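## Task

Take the sticky-note block off the desk and put it on the counter. The task fails if any carton from the desk lands on the floor, or if the robot falls or is left tilted.

## Robot and tools

ROBOT. LinearBot: an omnidirectional base carrying a column about 1.7 m high. A carriage rides the column (lift_m) and holds two identical six-joint arms, left and right, each ending in a two-finger gripper. Arm bases sit about 0.57 m + lift_m above the floor; carriage parts hang about 0.15 m below them. A hand reaches 0.78 m from its shoulder but only about 0.38 m below its arm base. The hand is about 0.16 m long, 0.1 m wide (0.14 m opened); fingertips taper to about 0.005 m thick. Parked arm: joints 1-6 = 0, 0.05, 0.05, 1.45, 0, 0; robot then about 0.85 m wide, 0.65 m long. Cameras: carriage_camera (forward, tilted about 20 degrees down), left_wrist_camera and right_wrist_camera (looking past the fingertips). Loose objects may occasionally get nudged by outside forces.

FRAMES (metres). Base frame: origin on the floor below the base centre, x forward, y left, z up. left_hand and right_hand are reported here as the point between the finger pads; quat_wxyz maps base axes to hand axes (hand z along the fingers, y the opening direction; hand pointing straight up with joints 1, 5, 6 at 0 gives (1, 0, 0, 0)). Readings can be off, often showing the hand higher than it is, worse at long reach. base_odometry is in the odometry frame (the base frame at scene start), counts wheel turns only, so slip looks like travel; heading in rad, left positive, -3.142 to 3.142, and may drift a degree or two.

TOOL move. Everything except cameras forms one action; an action needs base, joints or both.
- base: exactly one key, an offset relative to where the base last reported itself: translate_m (forward +, -2 to 2 m), strafe_m (left +, -2 to 2 m), or rotate_rad (counter-clockwise +, -6.3 to 6.3 rad).
- joints: one object for both arms, absolute targets by name. lift_m 0 to 1 m. For each arm (left_ or right_ prefix): joint1_rad -2.617 to 3.054 (yaw about vertical, 0 forward, + left); joint2_rad 0 to 3.141 (shoulder: 0 upper arm back and level, 1.57 upright, 3.14 forward level); joint3_rad 0 to 3.141 (elbow, 0 folded, 3.14 straight); joint4_rad -1.57 to 1.57 (wrist pitch, + lifts fingertips); joint5_rad -1.57 to 1.57 (wrist yaw, + turns fingertips right); joint6_rad -2.094 to 2.094 (roll, + clockwise viewed from forearm); gripper_m 0 to 0.093 (pad gap in metres). Done tolerances: lift 0.004, j1 0.02, j2 0.105, j3 0.06, j4 0.04, j5 0.025, j6 0.02, gripper 0.004. Joints left out may still be driving toward older targets.
- speeds: caps for this action only: translate_m/strafe_m 0.02-0.5 m/s, rotate_rad 0.05-1.57 rad/s, lift_m 0.08-0.25 m/s (defaults are the maxima).
- min_time_s: 0.1-8 s, the minimum duration of each arm and gripper motion; reduces path wander.
- cameras: list of camera names or "all"; omitted/null means all, [] means none.
An action runs at most 15 s; a base drive times out after 14 s. Unknown keys make a call invalid; out-of-range values get it refused, and a refusal or a stop then cancels later move/wait/finished_scene calls in the same reply.

TOOL wait: seconds 0 to 10, plus cameras; commands nothing and returns state. TOOL zoom_image: camera plus region [x0, y0, x1, y1] in pixels from the top-left, at most 504 by 504, on that camera's newest image. TOOL finished_scene: scene = current scene number; irreversible, goal must hold unattended.

RESULTS. move line: done, or the worst status. base_status/joint_status: done (for the base, wheels turned the full amount even if slipping); off_target (resting short, maybe still pushing); contact_stop or time_out (target dropped, holds in place); not_followed (arm targets withheld by the self-collision check; gripper still acts); limit_stop_at_motor_heat. on_its_own lists uncommanded behaviour, with held at giving a target. motor_effort: percent of max, bracket = peak during last action, with sizeable per-motor error. joint torques: one per arm joint, offset and scaled, joints 1-3 wrap at ±28 N m. Quiet values and not-commanded lines are omitted. The simulation keeps running while you compose replies, holding the last command.

GRIPPING. Gripping a hard object at full force, the reading is up to 0.005 m under its width; closed empty reads 0.000-0.002. Command about 0.005 m below first-touch width for full force (soft or round items deform). Release by commanding well above the reading. A firmly holding gripper may report off_target.

CAUTIONS. The base stops on heavy wheel load but ignores arms, which have no contact stop and spring to target once freed. After a stop, back off about 0.2 m the way you came. Never reverse under a table edge into the column. 1 kg sinks a level hand 7-25 cm; fully stretched arms may fail to lift it. The robot tips easily with a high carriage, extended or loaded arms, pushing, or abrupt stops; about 1.5 kg per hand with both arms forward can topple it. Only images reveal a lean. Keep arms from striking or pressing each other; to free a withheld pair, resend one arm's readings with joint 1 turned away, then the other. Outstretched or loaded arms heat: at 75 °C a MOTOR HOT line appears, at 100 °C the arm goes limp for 30-60 s; park promptly to cool. Avoid dropping items, releasing them while moving, slamming, hard pushes and knocking cartons off the desk.

Each tool is called by a JSON object that holds its "fn" and its "kwargs", one argument or row to a line.

## Session

{"fn": "move", "kwargs": {

}}

Scene clock: 0.00 s.
Joint torques (N m): no reading
base_odometry: x=+0.000 y=+0.000 heading=+0.000
base_status: not commanded
joint_positions: lift_m=+0.300 left_joint1_rad=-0.010 left_joint2_rad=+0.044 left_joint3_rad=+0.048 left_joint4_rad=+1.430 left_joint5_rad=-0.008 left_joint6_rad=-0.004 left_gripper_m=+0.09396 right_joint1_rad=-0.011 right_joint2_rad=+0.047 right_joint3_rad=+0.039 right_joint4_rad=+1.421 right_joint5_rad=-0.003 right_joint6_rad=-0.048 right_gripper_m=+0.09396
joint_status: not commanded
motor_effort: lift_m=+29 drive_wheels=+1
left_hand: x=+0.2675 y=+0.3100 z=+1.2842 quat_wxyz=(+0.998, -0.004, +0.069, -0.007) (m; base frame)
right_hand: x=+0.2732 y=-0.3089 z=+1.2813 quat_wxyz=(+0.996, -0.003, +0.079, -0.029) (m; base frame)
pictures: carriage_camera, left_wrist_camera, right_wrist_camera
Images, in order (width x height): carriage_camera 504x504, left_wrist_camera 504x504, right_wrist_camera 504x504.

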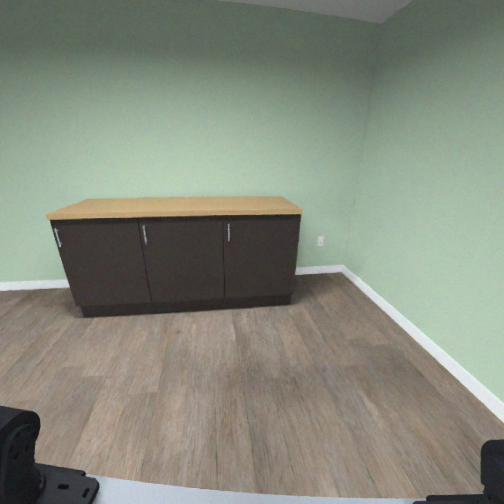

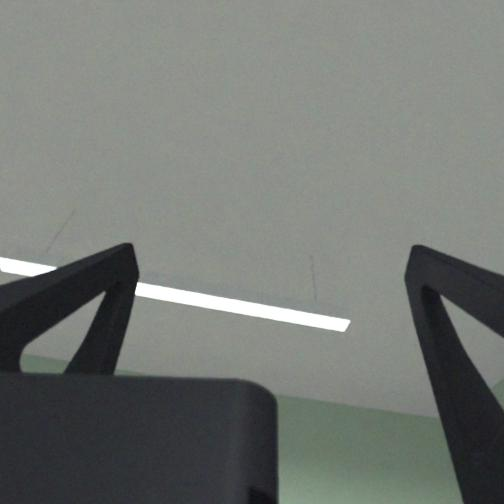

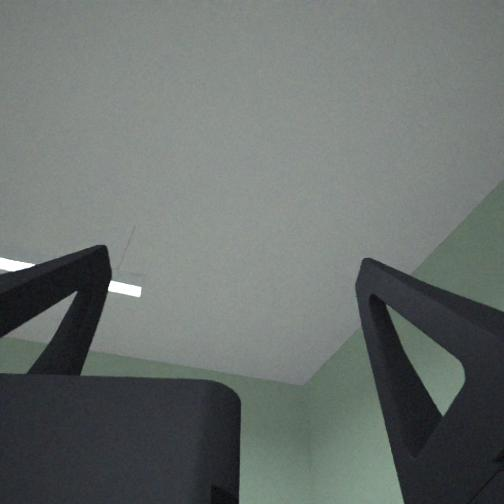

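{"fn": "move", "kwargs": {
  "base": {"rotate_rad": 1.2},
  "speeds": {"rotate_rad": 0.8},
  "cameras": ["carriage_camera"]
}}

{"fn": "move", "kwargs": {
  "base": {"rotate_rad": 1.2},
  "speeds": {"rotate_rad": 0.8},
  "cameras": ["carriage_camera"]
}}

{"fn": "move", "kwargs": {
  "base": {"rotate_rad": 1.2},
  "speeds": {"rotate_rad": 0.8},
  "cameras": ["carriage_camera"]
}}

{"fn": "move", "kwargs": {
  "base": {"rotate_rad": 1.2},
  "speeds": {"rotate_rad": 0.8},
  "cameras": ["carriage_camera"]
}}

Scene clock: 9.67 s.
move: done
base_status: done
motor_effort: lift_m=+30(30) drive_wheels=+5(19)
pictures: carriage_camera

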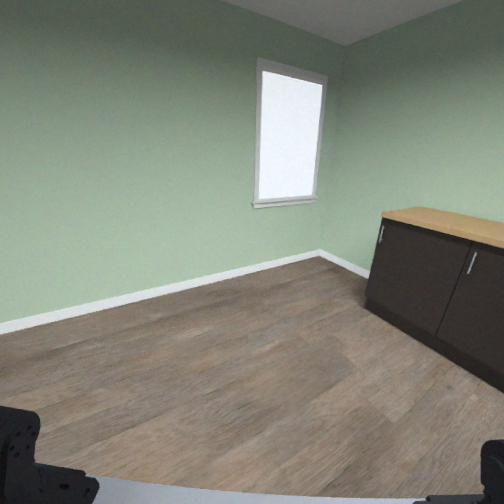

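Scene clock: 12.47 s.
move: done
base_status: done
motor_effort: lift_m=+29(30) drive_wheels=+5(13)
pictures: carriage_camera

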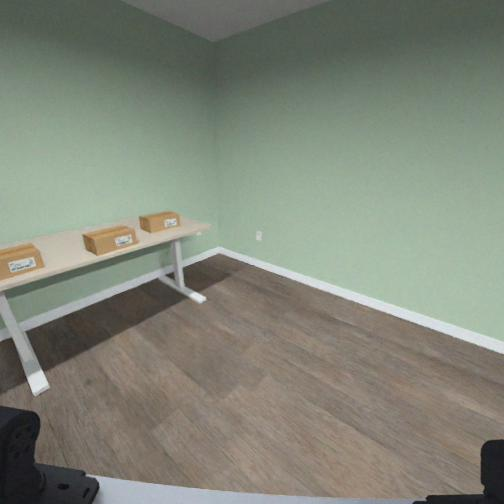

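Scene clock: 15.27 s.
move: done
base_status: done
motor_effort: lift_m=+30(30) drive_wheels=+5(13)
pictures: carriage_camera

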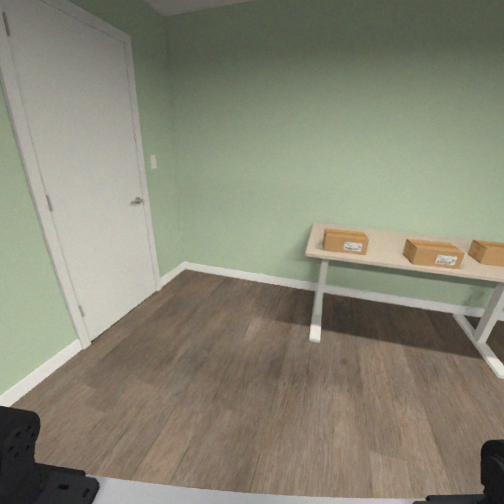

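Scene clock: 18.07 s.
Joint torques (N m): left_arm=[0.54 4.29 6 -0.19 -0.11 -0.04] | right_arm=[-0.02 4.22 7.15 -0.06 0.01 -0.11]
move: done
base_odometry: x=+0.000 y=+0.000 heading=-1.485
base_status: done
joint_positions: lift_m=+0.300 left_joint1_rad=-0.010 left_joint2_rad=+0.044 left_joint3_rad=+0.048 left_joint4_rad=+1.429 left_joint5_rad=-0.008 left_joint6_rad=-0.004 left_gripper_m=+0.09398 right_joint1_rad=-0.011 right_joint2_rad=+0.047 right_joint3_rad=+0.039 right_joint4_rad=+1.422 right_joint5_rad=-0.003 right_joint6_rad=-0.048 right_gripper_m=+0.09398
motor_effort: lift_m=+30(30) drive_wheels=+7(13)
left_hand: x=+0.2677 y=+0.3100 z=+1.2841 quat_wxyz=(+0.998, -0.004, +0.069, -0.007) (m; base frame)
right_hand: x=+0.2730 y=-0.3089 z=+1.2814 quat_wxyz=(+0.996, -0.003, +0.078, -0.029) (m; base frame)
pictures: carriage_camera

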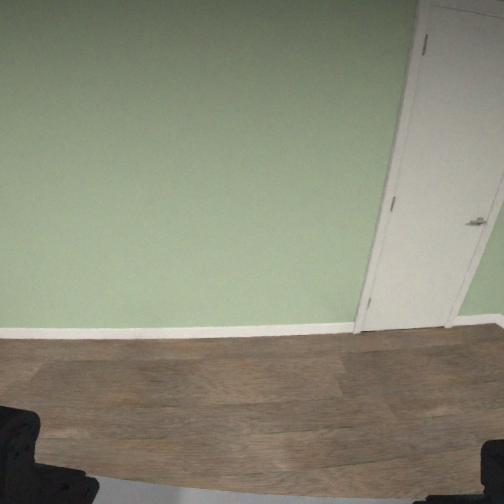

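{"fn": "move", "kwargs": {
  "base": {"rotate_rad": -1.657},
  "speeds": {"rotate_rad": 0.8},
  "cameras": ["carriage_camera"]
}}

{"fn": "zoom_image", "kwargs": {
  "camera": "carriage_camera",
  "region": [100, 180, 504, 400]
}}

Scene clock: 27.97 s.
Joint torques (N m): left_arm=[0.68 4.27 6 -0.19 -0.11 -0.05] | right_arm=[-0.02 4.21 7.2 -0.07 0.01 -0.11]
move: done
base_odometry: x=+0.000 y=+0.000 heading=+3.141
base_status: done
joint_positions: lift_m=+0.300 left_joint1_rad=-0.010 left_joint2_rad=+0.044 left_joint3_rad=+0.048 left_joint4_rad=+1.429 left_joint5_rad=-0.008 left_joint6_rad=-0.004 left_gripper_m=+0.09398 right_joint1_rad=-0.011 right_joint2_rad=+0.047 right_joint3_rad=+0.039 right_joint4_rad=+1.422 right_joint5_rad=-0.003 right_joint6_rad=-0.048 right_gripper_m=+0.09398
motor_effort: lift_m=+29(30) drive_wheels=+4(18)
left_hand: x=+0.2677 y=+0.3100 z=+1.2841 quat_wxyz=(+0.998, -0.004, +0.069, -0.007) (m; base frame)
right_hand: x=+0.2730 y=-0.3089 z=+1.2814 quat_wxyz=(+0.996, -0.003, +0.078, -0.029) (m; base frame)
pictures: carriage_camera

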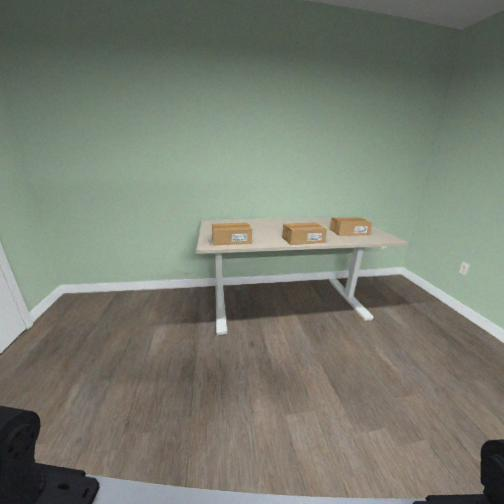

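Scaled by 1.248 from the camera's 504x504 image, which has a finer 720x720 frame.

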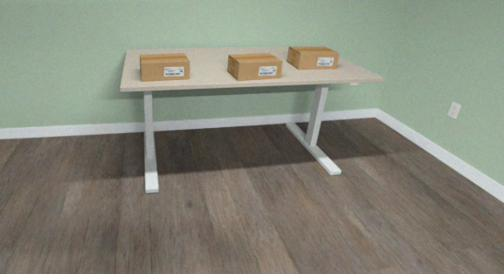

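{"fn": "move", "kwargs": {
  "joints": {"lift_m": 0.8},
  "base": {"rotate_rad": -0.15},
  "cameras": ["carriage_camera"]
}}

{"fn": "zoom_image", "kwargs": {
  "camera": "carriage_camera",
  "region": [140, 180, 450, 400]
}}

Scene clock: 36.60 s.
Joint torques (N m): left_arm=[0.62 4.29 6.02 -0.2 -0.11 -0.05] | right_arm=[-0.05 4.27 7.2 -0.07 0.01 -0.11]
move: done
base_odometry: x=+0.000 y=+0.000 heading=+2.992
base_status: done
joint_positions: lift_m=+0.800 left_joint1_rad=-0.010 left_joint2_rad=+0.044 left_joint3_rad=+0.048 left_joint4_rad=+1.430 left_joint5_rad=-0.008 left_joint6_rad=-0.004 left_gripper_m=+0.09398 right_joint1_rad=-0.011 right_joint2_rad=+0.047 right_joint3_rad=+0.039 right_joint4_rad=+1.422 right_joint5_rad=-0.003 right_joint6_rad=-0.048 right_gripper_m=+0.09398
joint_status: all done
motor_effort: lift_m=+31(37) drive_wheels=+7(13)
left_hand: x=+0.2675 y=+0.3100 z=+1.7840 quat_wxyz=(+0.998, -0.004, +0.069, -0.007) (m; base frame)
right_hand: x=+0.2729 y=-0.3089 z=+1.7813 quat_wxyz=(+0.996, -0.003, +0.078, -0.029) (m; base frame)
pictures: carriage_camera

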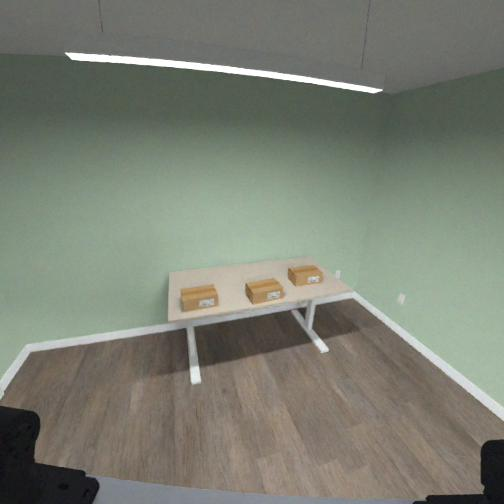

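Scaled by 1.626 from the camera's 504x504 image, which has a finer 720x720 frame.

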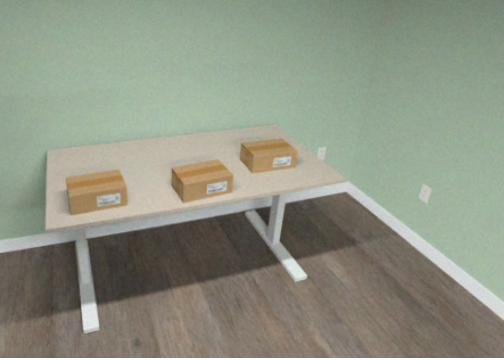

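{"fn": "move", "kwargs": {
  "base": {"rotate_rad": 0.28},
  "cameras": [],
  "speeds": {"rotate_rad": 0.5}
}}

{"fn": "move", "kwargs": {
  "base": {"strafe_m": -0.6},
  "speeds": {"strafe_m": 0.25},
  "cameras": ["carriage_camera"]
}}

{"fn": "zoom_image", "kwargs": {
  "camera": "carriage_camera",
  "region": [100, 220, 404, 430]
}}

Scene clock: 66.67 s.
move: done
base_status: done
motor_effort: lift_m=+31(31) drive_wheels=-11(15)
pictures: none

Scene clock: 70.57 s.
Joint torques (N m): left_arm=[0.5 4.31 5.98 -0.18 -0.11 -0.04] | right_arm=[-0.01 4.21 7.2 -0.08 0.02 -0.12]
move: done
base_odometry: x=-0.077 y=+0.595 heading=-3.013
base_status: done
joint_positions: lift_m=+0.800 left_joint1_rad=-0.010 left_joint2_rad=+0.044 left_joint3_rad=+0.048 left_joint4_rad=+1.428 left_joint5_rad=-0.008 left_joint6_rad=-0.004 left_gripper_m=+0.09398 right_joint1_rad=-0.011 right_joint2_rad=+0.047 right_joint3_rad=+0.039 right_joint4_rad=+1.422 right_joint5_rad=-0.003 right_joint6_rad=-0.048 right_gripper_m=+0.09398
motor_effort: lift_m=+31(31) drive_wheels=-8(19)
left_hand: x=+0.2678 y=+0.3100 z=+1.7840 quat_wxyz=(+0.998, -0.004, +0.069, -0.007) (m; base frame)
right_hand: x=+0.2730 y=-0.3090 z=+1.7813 quat_wxyz=(+0.996, -0.003, +0.078, -0.029) (m; base frame)
pictures: carriage_camera

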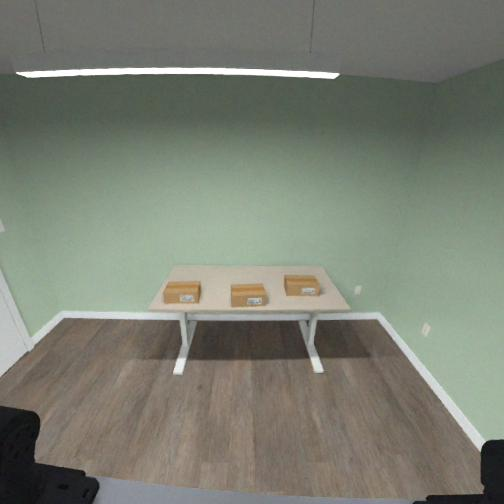

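Scaled by 1.658 from the camera's 504x504 image, which has a finer 720x720 frame.

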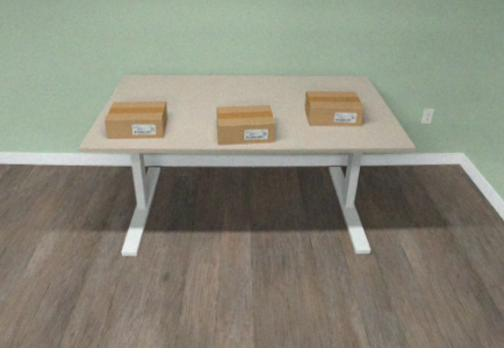

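{"fn": "move", "kwargs": {
  "base": {"translate_m": 0.7},
  "speeds": {"translate_m": 0.25},
  "cameras": ["carriage_camera"]
}}

{"fn": "zoom_image", "kwargs": {
  "camera": "carriage_camera",
  "region": [100, 250, 450, 504]
}}

Scene clock: 79.03 s.
Joint torques (N m): left_arm=[0.55 4.38 5.89 -0.18 -0.12 -0.04] | right_arm=[-0.01 4.27 7.25 -0.06 0.01 -0.12]
move: done
base_odometry: x=-0.771 y=+0.507 heading=-3.014
base_status: done
joint_positions: lift_m=+0.800 left_joint1_rad=-0.010 left_joint2_rad=+0.044 left_joint3_rad=+0.048 left_joint4_rad=+1.429 left_joint5_rad=-0.008 left_joint6_rad=-0.004 left_gripper_m=+0.09398 right_joint1_rad=-0.011 right_joint2_rad=+0.047 right_joint3_rad=+0.039 right_joint4_rad=+1.422 right_joint5_rad=-0.003 right_joint6_rad=-0.048 right_gripper_m=+0.09398
motor_effort: lift_m=+31(31) drive_wheels=-6(13)
left_hand: x=+0.2676 y=+0.3100 z=+1.7840 quat_wxyz=(+0.998, -0.004, +0.069, -0.007) (m; base frame)
right_hand: x=+0.2730 y=-0.3090 z=+1.7813 quat_wxyz=(+0.996, -0.003, +0.078, -0.029) (m; base frame)
pictures: carriage_camera

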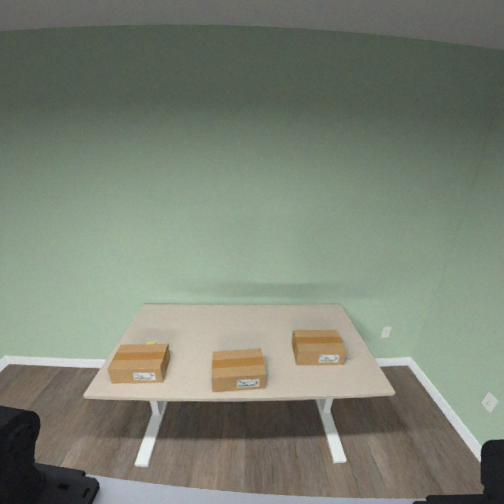

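Scaled by 1.440 from the camera's 504x504 image, which has a finer 720x720 frame.

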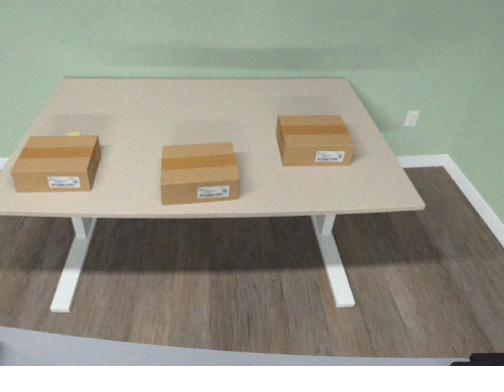

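{"fn": "move", "kwargs": {
  "joints": {"left_joint2_rad": 1.2, "left_joint3_rad": 0.8, "left_joint4_rad": 0.4},
  "min_time_s": 2.5,
  "cameras": ["carriage_camera"]
}}

{"fn": "zoom_image", "kwargs": {
  "camera": "carriage_camera",
  "region": [0, 200, 504, 504]
}}

Scene clock: 122.47 s.
Joint torques (N m): left_arm=[0.59 -4.23 11.17 2.45 -0.11 -0.05] | right_arm=[0.01 4.23 7.2 -0.06 0.02 -0.13]
move: done
base_odometry: x=-0.771 y=+0.507 heading=-3.014
joint_positions: lift_m=+0.800 left_joint1_rad=-0.010 left_joint2_rad=+1.190 left_joint3_rad=+0.773 left_joint4_rad=+0.421 left_joint5_rad=-0.008 left_joint6_rad=-0.004 left_gripper_m=+0.09398 right_joint1_rad=-0.011 right_joint2_rad=+0.047 right_joint3_rad=+0.039 right_joint4_rad=+1.422 right_joint5_rad=-0.003 right_joint6_rad=-0.048 right_gripper_m=+0.09398
joint_status: all done
motor_effort: lift_m=+31(31) drive_wheels=-6(8)
left_hand: x=+0.6489 y=+0.3062 z=+1.6699 quat_wxyz=(+0.709, -0.001, +0.705, -0.002) (m; base frame)
right_hand: x=+0.2730 y=-0.3090 z=+1.7813 quat_wxyz=(+0.996, -0.003, +0.078, -0.029) (m; base frame)
pictures: carriage_camera

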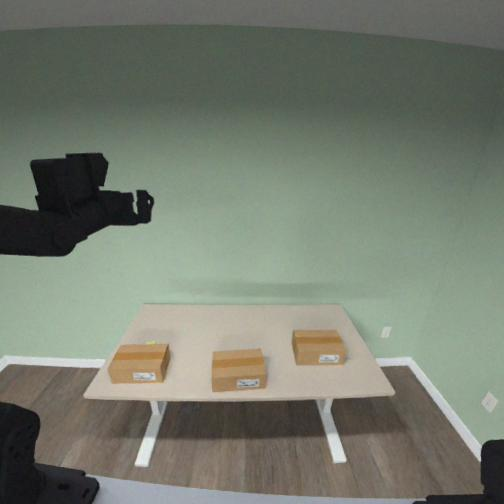

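Scaled by 1.000.

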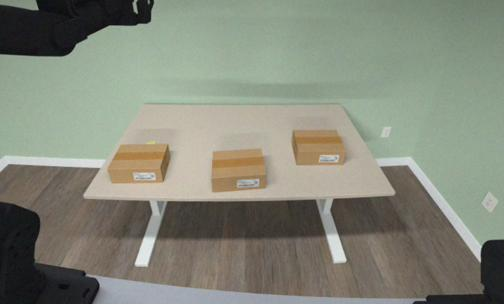

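{"fn": "move", "kwargs": {
  "joints": {"left_joint4_rad": -1.0},
  "min_time_s": 2,
  "cameras": []
}}

{"fn": "wait", "kwargs": {
  "seconds": 0.5,
  "cameras": ["left_wrist_camera"]
}}

{"fn": "move", "kwargs": {
  "joints": {"left_joint2_rad": 1.2, "left_joint3_rad": 1.6, "left_joint4_rad": -1.0},
  "min_time_s": 2,
  "cameras": ["carriage_camera", "left_wrist_camera"]
}}

Scene clock: 138.83 s.
move: done
joint_status: all done
motor_effort: lift_m=+31(31) drive_wheels=-6(8)
pictures: none

Scene clock: 139.33 s.
joint_status: all done
motor_effort: lift_m=+31(31) drive_wheels=-4(8)
wait: 0.50 s; at rest by 0.27 s
pictures: left_wrist_camera

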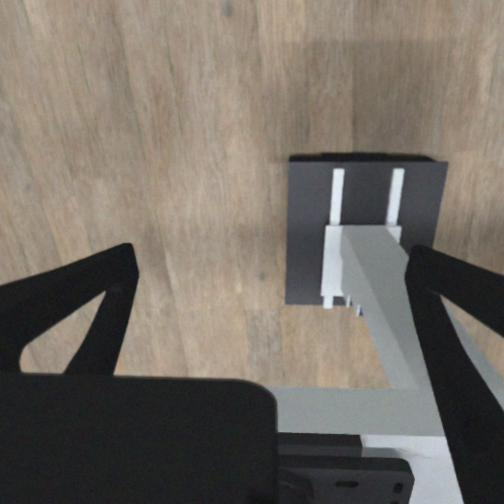

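Scene clock: 141.63 s.
Joint torques (N m): left_arm=[0.66 -2.88 9.11 2.42 -0.13 -0.06] | right_arm=[-0.03 4.15 7.19 -0.07 0.01 -0.11]
move: done
base_odometry: x=-0.771 y=+0.507 heading=-3.014
joint_positions: lift_m=+0.800 left_joint1_rad=-0.010 left_joint2_rad=+1.191 left_joint3_rad=+1.578 left_joint4_rad=-0.991 left_joint5_rad=-0.008 left_joint6_rad=-0.004 left_gripper_m=+0.09398 right_joint1_rad=-0.011 right_joint2_rad=+0.047 right_joint3_rad=+0.039 right_joint4_rad=+1.422 right_joint5_rad=-0.003 right_joint6_rad=-0.048 right_gripper_m=+0.09398
joint_status: all done
motor_effort: lift_m=+31(31) drive_wheels=-5(9)
left_hand: x=+0.5615 y=+0.3071 z=+1.7215 quat_wxyz=(+0.465, +0.001, +0.885, +0.000) (m; base frame)
right_hand: x=+0.2730 y=-0.3090 z=+1.7813 quat_wxyz=(+0.996, -0.003, +0.078, -0.029) (m; base frame)
pictures: carriage_camera, left_wrist_camera

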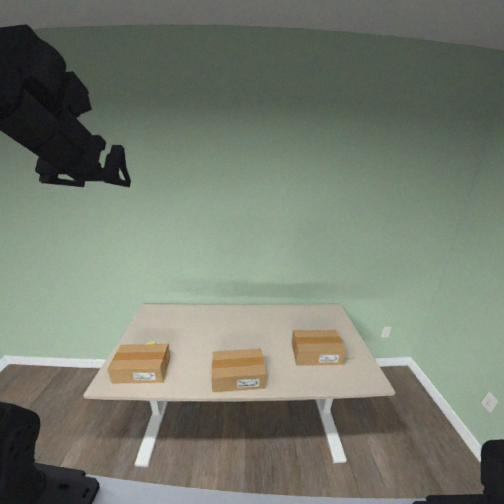

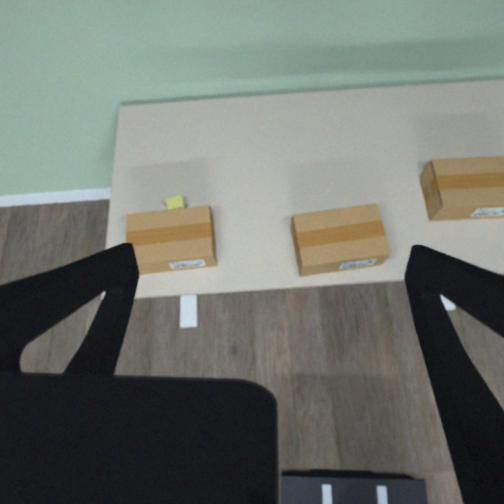

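{"fn": "zoom_image", "kwargs": {
  "camera": "left_wrist_camera",
  "region": [90, 90, 290, 290]
}}

Scaled by 2.520 from the camera's 504x504 image, which has a finer 720x720 frame.

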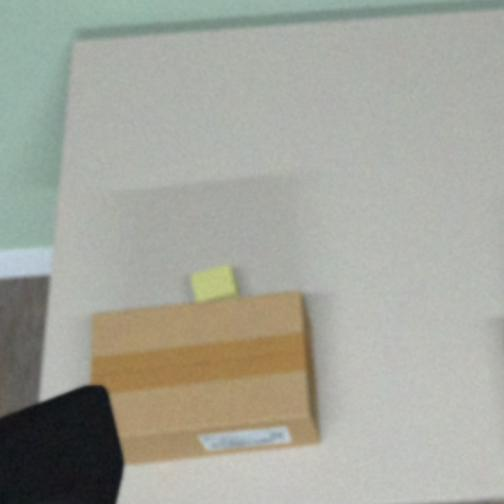

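{"fn": "move", "kwargs": {
  "base": {"strafe_m": 0.3},
  "speeds": {"strafe_m": 0.2},
  "joints": {"left_joint2_rad": 2.539, "left_joint3_rad": 1.663, "left_joint4_rad": -0.695, "left_joint1_rad": 0.0},
  "min_time_s": 3,
  "cameras": ["carriage_camera", "left_wrist_camera"]
}}

Scene clock: 222.83 s.
Joint torques (N m): left_arm=[0.87 -13.52 7.62 0.67 -0.14 -0.06] | right_arm=[-0.02 4.23 7.16 -0.08 0.01 -0.12]
move: done
base_odometry: x=-0.733 y=+0.209 heading=-3.014
base_status: done
joint_positions: lift_m=+0.800 left_joint1_rad=-0.003 left_joint2_rad=+2.519 left_joint3_rad=+1.645 left_joint4_rad=-0.706 left_joint5_rad=-0.007 left_joint6_rad=-0.004 left_gripper_m=+0.09398 right_joint1_rad=-0.011 right_joint2_rad=+0.047 right_joint3_rad=+0.039 right_joint4_rad=+1.422 right_joint5_rad=-0.003 right_joint6_rad=-0.048 right_gripper_m=+0.09398
joint_status: all done
motor_effort: lift_m=+31(31) drive_wheels=-4(10)
left_hand: x=+0.6681 y=+0.3090 z=+1.2265 quat_wxyz=(-0.005, +0.000, +1.000, +0.003) (m; base frame)
right_hand: x=+0.2730 y=-0.3090 z=+1.7813 quat_wxyz=(+0.996, -0.003, +0.078, -0.029) (m; base frame)
pictures: carriage_camera, left_wrist_camera

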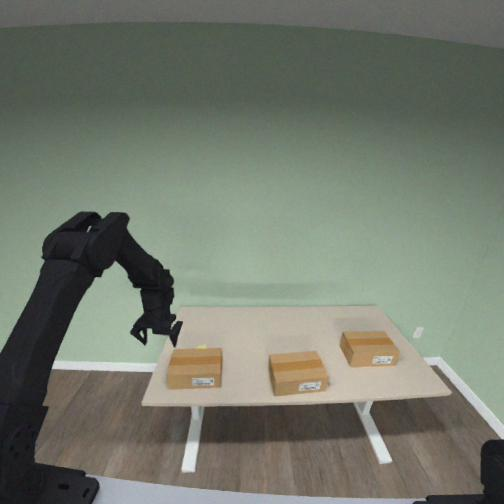

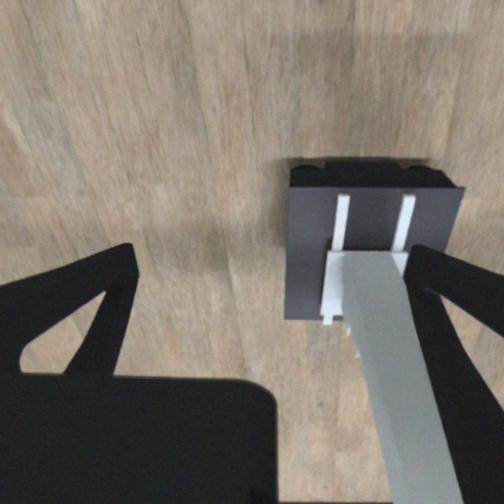

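{"fn": "move", "kwargs": {
  "joints": {"left_joint2_rad": 2.539, "left_joint3_rad": 1.663, "left_joint4_rad": -0.02},
  "min_time_s": 1.5,
  "cameras": ["left_wrist_camera"]
}}

Scene clock: 233.53 s.
Joint torques (N m): left_arm=[0.8 -14.86 8.76 2.17 -0.13 -0.06] | right_arm=[-0.01 4.23 7.19 -0.07 0.01 -0.12]
move: done
base_odometry: x=-0.733 y=+0.209 heading=-3.014
joint_positions: lift_m=+0.800 left_joint1_rad=-0.003 left_joint2_rad=+2.519 left_joint3_rad=+1.645 left_joint4_rad=-0.028 left_joint5_rad=-0.007 left_joint6_rad=-0.004 left_gripper_m=+0.09398 right_joint1_rad=-0.011 right_joint2_rad=+0.047 right_joint3_rad=+0.039 right_joint4_rad=+1.422 right_joint5_rad=-0.003 right_joint6_rad=-0.048 right_gripper_m=+0.09398
joint_status: all done
motor_effort: lift_m=+31(31) drive_wheels=-3(6)
left_hand: x=+0.8228 y=+0.3085 z=+1.2793 quat_wxyz=(+0.328, -0.002, +0.945, +0.002) (m; base frame)
right_hand: x=+0.2730 y=-0.3090 z=+1.7813 quat_wxyz=(+0.996, -0.003, +0.078, -0.029) (m; base frame)
pictures: left_wrist_camera

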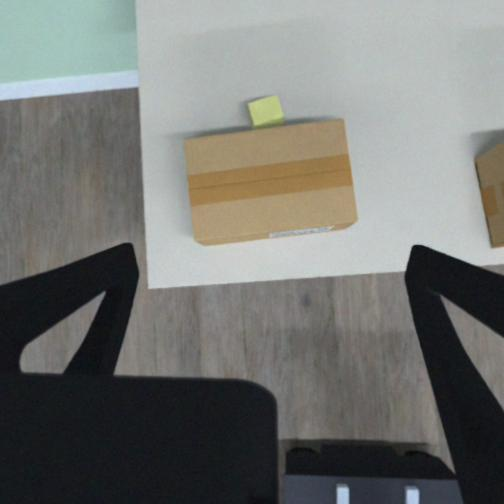

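{"fn": "zoom_image", "kwargs": {
  "camera": "left_wrist_camera",
  "region": [170, 60, 370, 260]
}}

Scaled by 2.520 from the camera's 504x504 image, which has a finer 720x720 frame.

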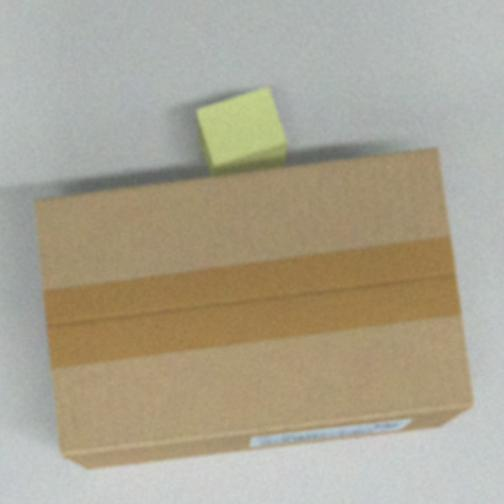

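{"fn": "move", "kwargs": {
  "base": {"rotate_rad": 0.073},
  "speeds": {"rotate_rad": 0.3},
  "cameras": ["left_wrist_camera"]
}}

{"fn": "move", "kwargs": {
  "base": {"translate_m": 0.2},
  "speeds": {"translate_m": 0.2},
  "cameras": ["left_wrist_camera", "carriage_camera"]
}}

Scene clock: 250.27 s.
move: done
base_status: done
motor_effort: lift_m=+31(31) drive_wheels=-3(11)
pictures: left_wrist_camera

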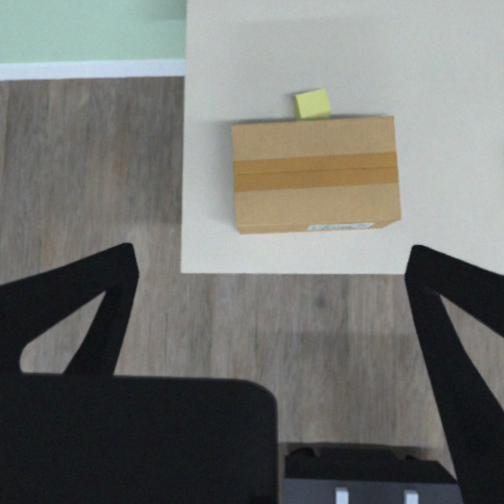

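Scene clock: 252.70 s.
Joint torques (N m): left_arm=[0.36 -14.78 8.76 2.1 -0.13 -0.06] | right_arm=[-0.03 4.16 7.16 -0.04 0 -0.11]
move: done
base_odometry: x=-0.929 y=+0.169 heading=-2.941
base_status: done
joint_positions: lift_m=+0.800 left_joint1_rad=+0.004 left_joint2_rad=+2.519 left_joint3_rad=+1.645 left_joint4_rad=-0.020 left_joint5_rad=-0.007 left_joint6_rad=-0.004 left_gripper_m=+0.09398 right_joint1_rad=-0.011 right_joint2_rad=+0.047 right_joint3_rad=+0.039 right_joint4_rad=+1.420 right_joint5_rad=-0.003 right_joint6_rad=-0.048 right_gripper_m=+0.09398
motor_effort: lift_m=+31(31) drive_wheels=+4(14)
left_hand: x=+0.8243 y=+0.3124 z=+1.2805 quat_wxyz=(+0.332, -0.005, +0.943, +0.003) (m; base frame)
right_hand: x=+0.2735 y=-0.3090 z=+1.7812 quat_wxyz=(+0.996, -0.003, +0.079, -0.029) (m; base frame)
pictures: carriage_camera, left_wrist_camera

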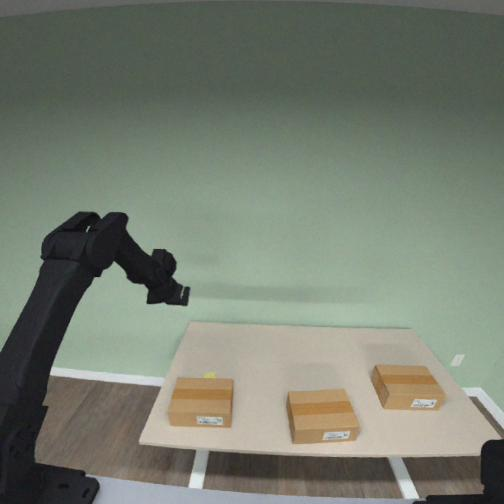

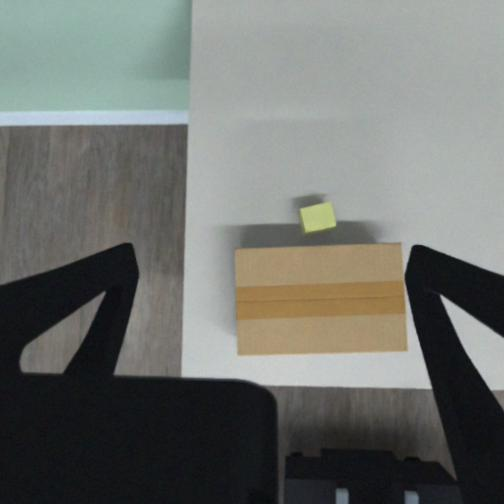

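{"fn": "move", "kwargs": {
  "base": {"strafe_m": -0.08},
  "speeds": {"strafe_m": 0.2},
  "cameras": ["left_wrist_camera"]
}}

{"fn": "zoom_image", "kwargs": {
  "camera": "left_wrist_camera",
  "region": [150, 150, 450, 450]
}}

{"fn": "move", "kwargs": {
  "joints": {"lift_m": 0.65},
  "cameras": ["left_wrist_camera"]
}}

{"fn": "zoom_image", "kwargs": {
  "camera": "left_wrist_camera",
  "region": [150, 150, 450, 450]
}}

Scene clock: 279.43 s.
move: done
base_status: done
motor_effort: lift_m=+31(31) drive_wheels=+1(12)
pictures: left_wrist_camera

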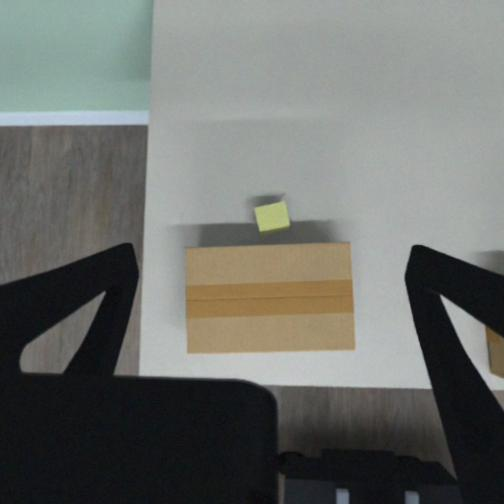

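Scaled by 1.680 from the camera's 504x504 image, which has a finer 720x720 frame.

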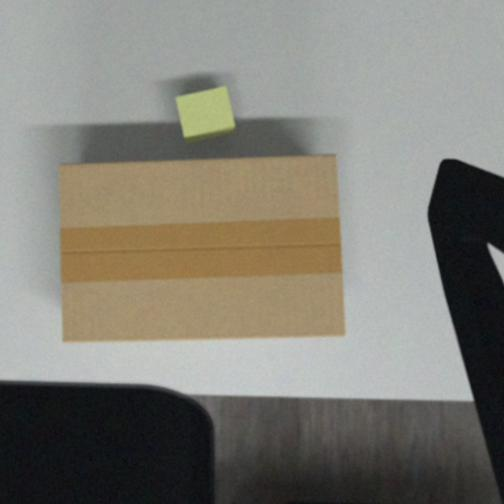

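Scene clock: 280.57 s.
Joint torques (N m): left_arm=[0.72 -16.16 7.98 2.05 -0.11 -0.05] | right_arm=[-0.09 4.23 7.25 -0.05 0 -0.12]
move: done
base_odometry: x=-0.946 y=+0.247 heading=-2.941
joint_positions: lift_m=+0.650 left_joint1_rad=-0.001 left_joint2_rad=+2.532 left_joint3_rad=+1.650 left_joint4_rad=-0.017 left_joint5_rad=-0.009 left_joint6_rad=-0.004 left_gripper_m=+0.09398 right_joint1_rad=-0.010 right_joint2_rad=+0.047 right_joint3_rad=+0.039 right_joint4_rad=+1.420 right_joint5_rad=-0.003 right_joint6_rad=-0.048 right_gripper_m=+0.09398
joint_status: all done
motor_effort: lift_m=+28(29) drive_wheels=+0(2)
left_hand: x=+0.8244 y=+0.3102 z=+1.1259 quat_wxyz=(+0.330, -0.003, +0.944, +0.003) (m; base frame)
right_hand: x=+0.2735 y=-0.3089 z=+1.6315 quat_wxyz=(+0.996, -0.003, +0.079, -0.029) (m; base frame)
pictures: left_wrist_camera

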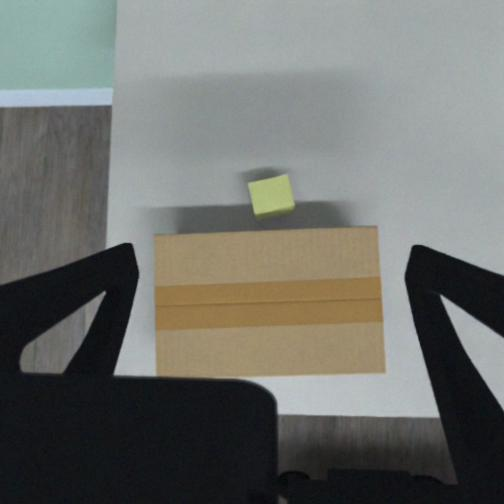

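Scaled by 1.680 from the camera's 504x504 image, which has a finer 720x720 frame.

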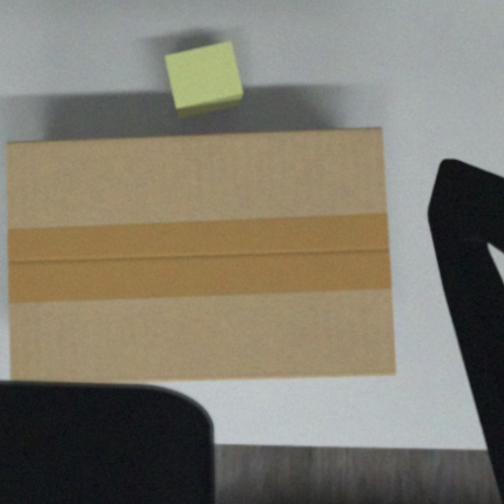

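{"fn": "move", "kwargs": {
  "base": {"translate_m": 0.24},
  "speeds": {"translate_m": 0.15},
  "joints": {"left_joint2_rad": 2.934, "left_joint3_rad": 1.93, "left_joint4_rad": -0.566, "left_joint6_rad": -0.2},
  "min_time_s": 3,
  "cameras": ["left_wrist_camera", "carriage_camera"]
}}

Scene clock: 312.43 s.
Joint torques (N m): left_arm=[0.69 -14.5 7.21 0.44 -0.13 -0.16] | right_arm=[-0.08 4.21 7.17 -0.05 0 -0.12]
move: done
base_odometry: x=-1.181 y=+0.199 heading=-2.941
base_status: done
joint_positions: lift_m=+0.650 left_joint1_rad=-0.001 left_joint2_rad=+2.910 left_joint3_rad=+1.911 left_joint4_rad=-0.551 left_joint5_rad=-0.009 left_joint6_rad=-0.191 left_gripper_m=+0.09398 right_joint1_rad=-0.010 right_joint2_rad=+0.047 right_joint3_rad=+0.039 right_joint4_rad=+1.419 right_joint5_rad=-0.003 right_joint6_rad=-0.048 right_gripper_m=+0.09398
joint_status: all done
motor_effort: lift_m=+28(28) drive_wheels=-7(15)
left_hand: x=+0.6977 y=+0.3103 z=+0.9592 quat_wxyz=(+0.011, -0.095, +0.995, +0.003) (m; base frame)
right_hand: x=+0.2736 y=-0.3089 z=+1.6314 quat_wxyz=(+0.996, -0.003, +0.080, -0.029) (m; base frame)
pictures: carriage_camera, left_wrist_camera

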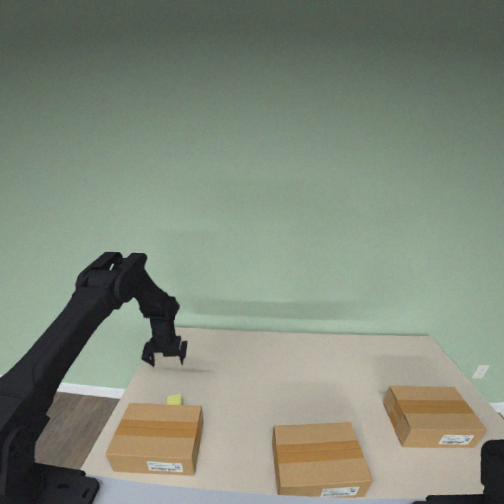

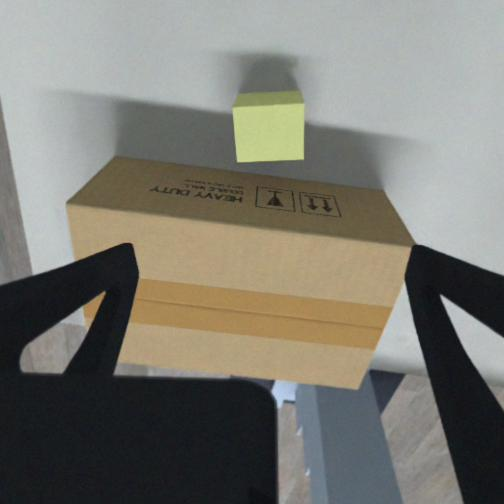

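{"fn": "move", "kwargs": {
  "joints": {"left_joint2_rad": 2.9, "left_joint3_rad": 1.847, "left_joint4_rad": -0.535, "lift_m": 0.55},
  "min_time_s": 1.5,
  "cameras": ["left_wrist_camera"]
}}

Scene clock: 335.00 s.
Joint torques (N m): left_arm=[0.7 -18.15 3.78 0.6 -0.13 -0.15] | right_arm=[-0.09 4.25 7.19 -0.04 0 -0.11]
move: done
base_odometry: x=-1.181 y=+0.199 heading=-2.941
joint_positions: lift_m=+0.550 left_joint1_rad=-0.001 left_joint2_rad=+2.917 left_joint3_rad=+1.858 left_joint4_rad=-0.547 left_joint5_rad=-0.009 left_joint6_rad=-0.191 left_gripper_m=+0.09398 right_joint1_rad=-0.010 right_joint2_rad=+0.047 right_joint3_rad=+0.039 right_joint4_rad=+1.419 right_joint5_rad=-0.003 right_joint6_rad=-0.048 right_gripper_m=+0.09398
joint_status: all done
motor_effort: lift_m=+27(28) drive_wheels=+4(9)
left_hand: x=+0.6738 y=+0.3103 z=+0.8469 quat_wxyz=(-0.017, -0.095, +0.995, +0.006) (m; base frame)
right_hand: x=+0.2736 y=-0.3089 z=+1.5315 quat_wxyz=(+0.996, -0.003, +0.080, -0.029) (m; base frame)
pictures: left_wrist_camera

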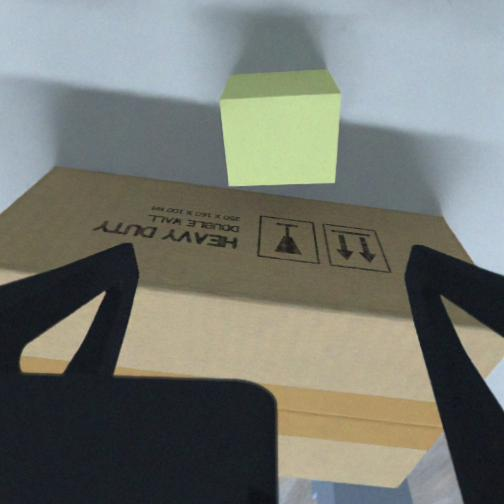

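{"fn": "move", "kwargs": {
  "joints": {"left_joint2_rad": 2.9, "left_joint3_rad": 1.897, "left_joint4_rad": -0.523, "lift_m": 0.5},
  "min_time_s": 1.5,
  "cameras": ["left_wrist_camera"]
}}

Scene clock: 357.03 s.
Joint torques (N m): left_arm=[0.65 -18.11 6.84 0.7 -0.14 -0.15] | right_arm=[-0.06 4.21 7.17 -0.04 0.01 -0.13]
move: done
base_odometry: x=-1.181 y=+0.199 heading=-2.941
joint_positions: lift_m=+0.500 left_joint1_rad=-0.001 left_joint2_rad=+2.915 left_joint3_rad=+1.879 left_joint4_rad=-0.534 left_joint5_rad=-0.009 left_joint6_rad=-0.191 left_gripper_m=+0.09398 right_joint1_rad=-0.010 right_joint2_rad=+0.047 right_joint3_rad=+0.039 right_joint4_rad=+1.419 right_joint5_rad=-0.003 right_joint6_rad=-0.048 right_gripper_m=+0.09398
joint_status: all done
motor_effort: lift_m=+27(29) drive_wheels=+4(8)
left_hand: x=+0.6870 y=+0.3103 z=+0.8016 quat_wxyz=(+0.001, -0.095, +0.995, +0.004) (m; base frame)
right_hand: x=+0.2734 y=-0.3089 z=+1.4815 quat_wxyz=(+0.996, -0.003, +0.079, -0.029) (m; base frame)
pictures: left_wrist_camera

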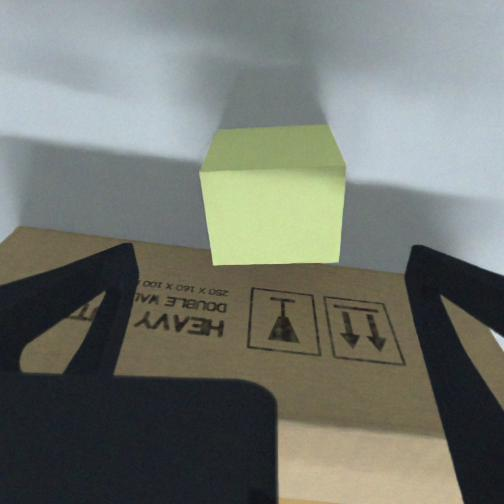

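{"fn": "move", "kwargs": {
  "joints": {"lift_m": 0.47},
  "speeds": {"lift_m": 0.08},
  "cameras": ["left_wrist_camera"]
}}

Scene clock: 364.03 s.
Joint torques (N m): left_arm=[0.72 -18.18 6.42 0.65 -0.13 -0.15] | right_arm=[-0.06 4.25 7.17 -0.04 0 -0.12]
move: done
base_odometry: x=-1.181 y=+0.199 heading=-2.941
joint_positions: lift_m=+0.470 left_joint1_rad=-0.001 left_joint2_rad=+2.915 left_joint3_rad=+1.885 left_joint4_rad=-0.528 left_joint5_rad=-0.009 left_joint6_rad=-0.191 left_gripper_m=+0.09398 right_joint1_rad=-0.010 right_joint2_rad=+0.047 right_joint3_rad=+0.039 right_joint4_rad=+1.419 right_joint5_rad=-0.003 right_joint6_rad=-0.048 right_gripper_m=+0.09398
joint_status: all done
motor_effort: lift_m=+28(28) drive_wheels=+4(7)
left_hand: x=+0.6906 y=+0.3103 z=+0.7725 quat_wxyz=(+0.007, -0.095, +0.995, +0.004) (m; base frame)
right_hand: x=+0.2734 y=-0.3089 z=+1.4515 quat_wxyz=(+0.996, -0.003, +0.079, -0.029) (m; base frame)
pictures: left_wrist_camera

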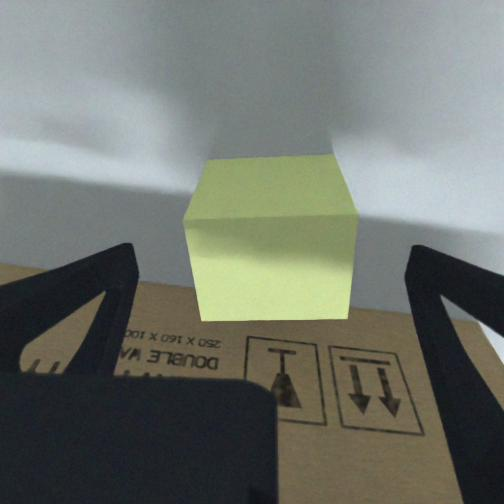

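{"fn": "move", "kwargs": {
  "joints": {"lift_m": 0.46},
  "speeds": {"lift_m": 0.08},
  "cameras": []
}}

{"fn": "move", "kwargs": {
  "joints": {"left_gripper_m": 0.06},
  "min_time_s": 1,
  "cameras": ["left_wrist_camera"]
}}

Scene clock: 380.00 s.
move: done
joint_status: all done
motor_effort: lift_m=+28(28) drive_wheels=+3(8)
pictures: none

Scene clock: 381.30 s.
Joint torques (N m): left_arm=[0.66 -18.1 6.16 0.64 -0.12 -0.14] | right_arm=[-0.08 4.25 7.2 -0.06 0 -0.12]
move: done
base_odometry: x=-1.181 y=+0.199 heading=-2.941
joint_positions: lift_m=+0.460 left_joint1_rad=-0.001 left_joint2_rad=+2.914 left_joint3_rad=+1.887 left_joint4_rad=-0.525 left_joint5_rad=-0.009 left_joint6_rad=-0.192 left_gripper_m=+0.06009 right_joint1_rad=-0.010 right_joint2_rad=+0.047 right_joint3_rad=+0.039 right_joint4_rad=+1.420 right_joint5_rad=-0.003 right_joint6_rad=-0.048 right_gripper_m=+0.09398
joint_status: all done
motor_effort: lift_m=+28(28) drive_wheels=+3(6)
left_hand: x=+0.6925 y=+0.3103 z=+0.7631 quat_wxyz=(+0.010, -0.096, +0.995, +0.004) (m; base frame)
right_hand: x=+0.2734 y=-0.3089 z=+1.4415 quat_wxyz=(+0.996, -0.003, +0.079, -0.029) (m; base frame)
pictures: left_wrist_camera

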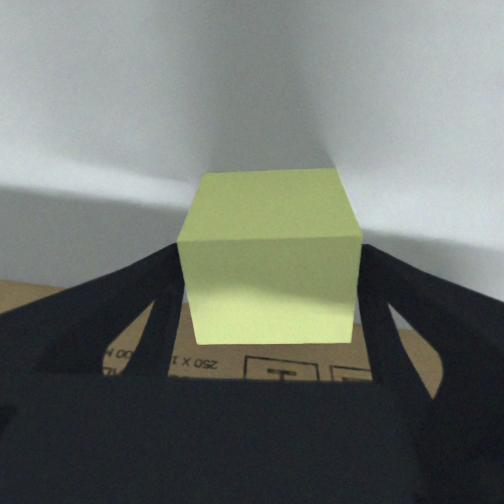

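{"fn": "move", "kwargs": {
  "joints": {"left_gripper_m": 0.047},
  "min_time_s": 1,
  "cameras": ["left_wrist_camera"]
}}

Scene clock: 384.73 s.
Joint torques (N m): left_arm=[0.65 -18.1 6.13 0.64 -0.13 -0.15] | right_arm=[-0.05 4.25 7.24 -0.03 0.01 -0.11]
move: done
base_odometry: x=-1.181 y=+0.199 heading=-2.941
joint_positions: lift_m=+0.460 left_joint1_rad=-0.001 left_joint2_rad=+2.914 left_joint3_rad=+1.887 left_joint4_rad=-0.525 left_joint5_rad=-0.009 left_joint6_rad=-0.192 left_gripper_m=+0.05094 right_joint1_rad=-0.010 right_joint2_rad=+0.047 right_joint3_rad=+0.039 right_joint4_rad=+1.420 right_joint5_rad=-0.003 right_joint6_rad=-0.048 right_gripper_m=+0.09398
joint_status: all done
motor_effort: lift_m=+28(28) drive_wheels=+3(6)
left_hand: x=+0.6925 y=+0.3103 z=+0.7631 quat_wxyz=(+0.010, -0.096, +0.995, +0.004) (m; base frame)
right_hand: x=+0.2734 y=-0.3089 z=+1.4415 quat_wxyz=(+0.996, -0.003, +0.079, -0.029) (m; base frame)
pictures: left_wrist_camera

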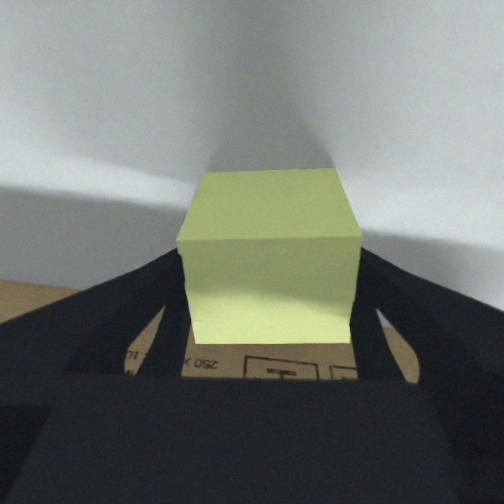

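{"fn": "move", "kwargs": {
  "joints": {"left_gripper_m": 0.044},
  "min_time_s": 0.8,
  "cameras": []
}}

{"fn": "move", "kwargs": {
  "joints": {"lift_m": 0.5},
  "speeds": {"lift_m": 0.08},
  "cameras": ["left_wrist_camera"]
}}

Scene clock: 390.07 s.
move: off_target
joint_status: left_gripper_m off_target (ended at +0.05094, target +0.04400)
motor_effort: lift_m=+28(28) drive_wheels=+4(6)
pictures: none

Scene clock: 390.93 s.
Joint torques (N m): left_arm=[0.76 -18.11 6.28 0.62 -0.14 -0.14] | right_arm=[-0.06 4.25 7.23 -0.03 -0.01 -0.11]
move: done
base_odometry: x=-1.181 y=+0.199 heading=-2.941
joint_positions: lift_m=+0.500 left_joint1_rad=-0.001 left_joint2_rad=+2.913 left_joint3_rad=+1.887 left_joint4_rad=-0.523 left_joint5_rad=-0.009 left_joint6_rad=-0.192 left_gripper_m=+0.05094 right_joint1_rad=-0.010 right_joint2_rad=+0.047 right_joint3_rad=+0.039 right_joint4_rad=+1.420 right_joint5_rad=-0.003 right_joint6_rad=-0.048 right_gripper_m=+0.09398
joint_status: all done
motor_effort: lift_m=+31(37) drive_wheels=-8(9)
left_hand: x=+0.6934 y=+0.3103 z=+0.8033 quat_wxyz=(+0.011, -0.096, +0.995, +0.003) (m; base frame)
right_hand: x=+0.2734 y=-0.3089 z=+1.4812 quat_wxyz=(+0.996, -0.003, +0.079, -0.029) (m; base frame)
pictures: left_wrist_camera

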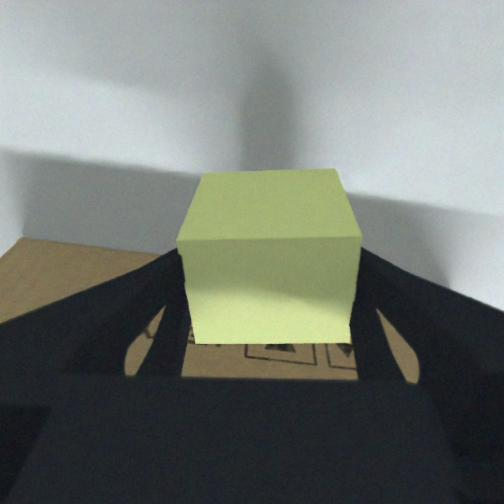

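{"fn": "move", "kwargs": {
  "joints": {"lift_m": 0.7},
  "speeds": {"lift_m": 0.15},
  "cameras": []
}}

{"fn": "move", "kwargs": {
  "base": {"translate_m": -0.55},
  "speeds": {"translate_m": 0.25},
  "joints": {"left_joint2_rad": 2.398, "left_joint3_rad": 1.02, "left_joint4_rad": -0.193},
  "min_time_s": 3,
  "cameras": ["carriage_camera", "left_wrist_camera"]
}}

Scene clock: 408.17 s.
move: done
joint_status: all done
motor_effort: lift_m=+31(39) drive_wheels=+4(9)
pictures: none

Scene clock: 411.77 s.
Joint torques (N m): left_arm=[0.5 -15.47 2.37 0.6 -0.13 -0.14] | right_arm=[-0.05 4.25 7.21 -0.04 0.01 -0.12]
move: done
base_odometry: x=-0.642 y=+0.309 heading=-2.941
base_status: done
joint_positions: lift_m=+0.700 left_joint1_rad=+0.000 left_joint2_rad=+2.433 left_joint3_rad=+1.026 left_joint4_rad=-0.203 left_joint5_rad=-0.008 left_joint6_rad=-0.192 left_gripper_m=+0.05094 right_joint1_rad=-0.010 right_joint2_rad=+0.047 right_joint3_rad=+0.039 right_joint4_rad=+1.420 right_joint5_rad=-0.003 right_joint6_rad=-0.048 right_gripper_m=+0.09398
joint_status: all done
motor_effort: lift_m=+31(31) drive_wheels=-2(16)
left_hand: x=+0.5430 y=+0.3105 z=+1.0622 quat_wxyz=(-0.019, -0.096, +0.995, +0.006) (m; base frame)
right_hand: x=+0.2734 y=-0.3089 z=+1.6812 quat_wxyz=(+0.996, -0.003, +0.079, -0.029) (m; base frame)
pictures: carriage_camera, left_wrist_camera

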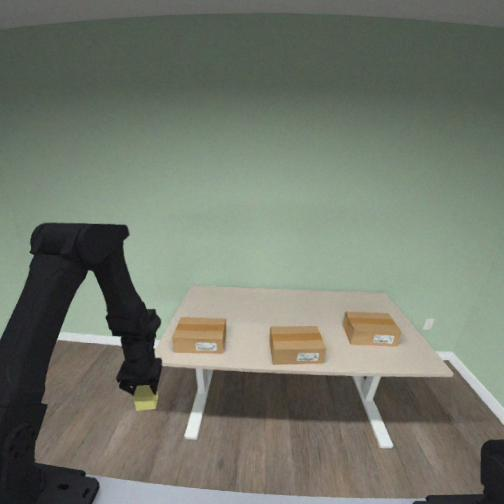

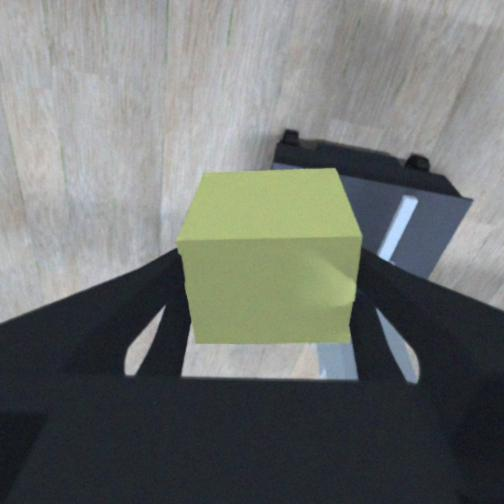

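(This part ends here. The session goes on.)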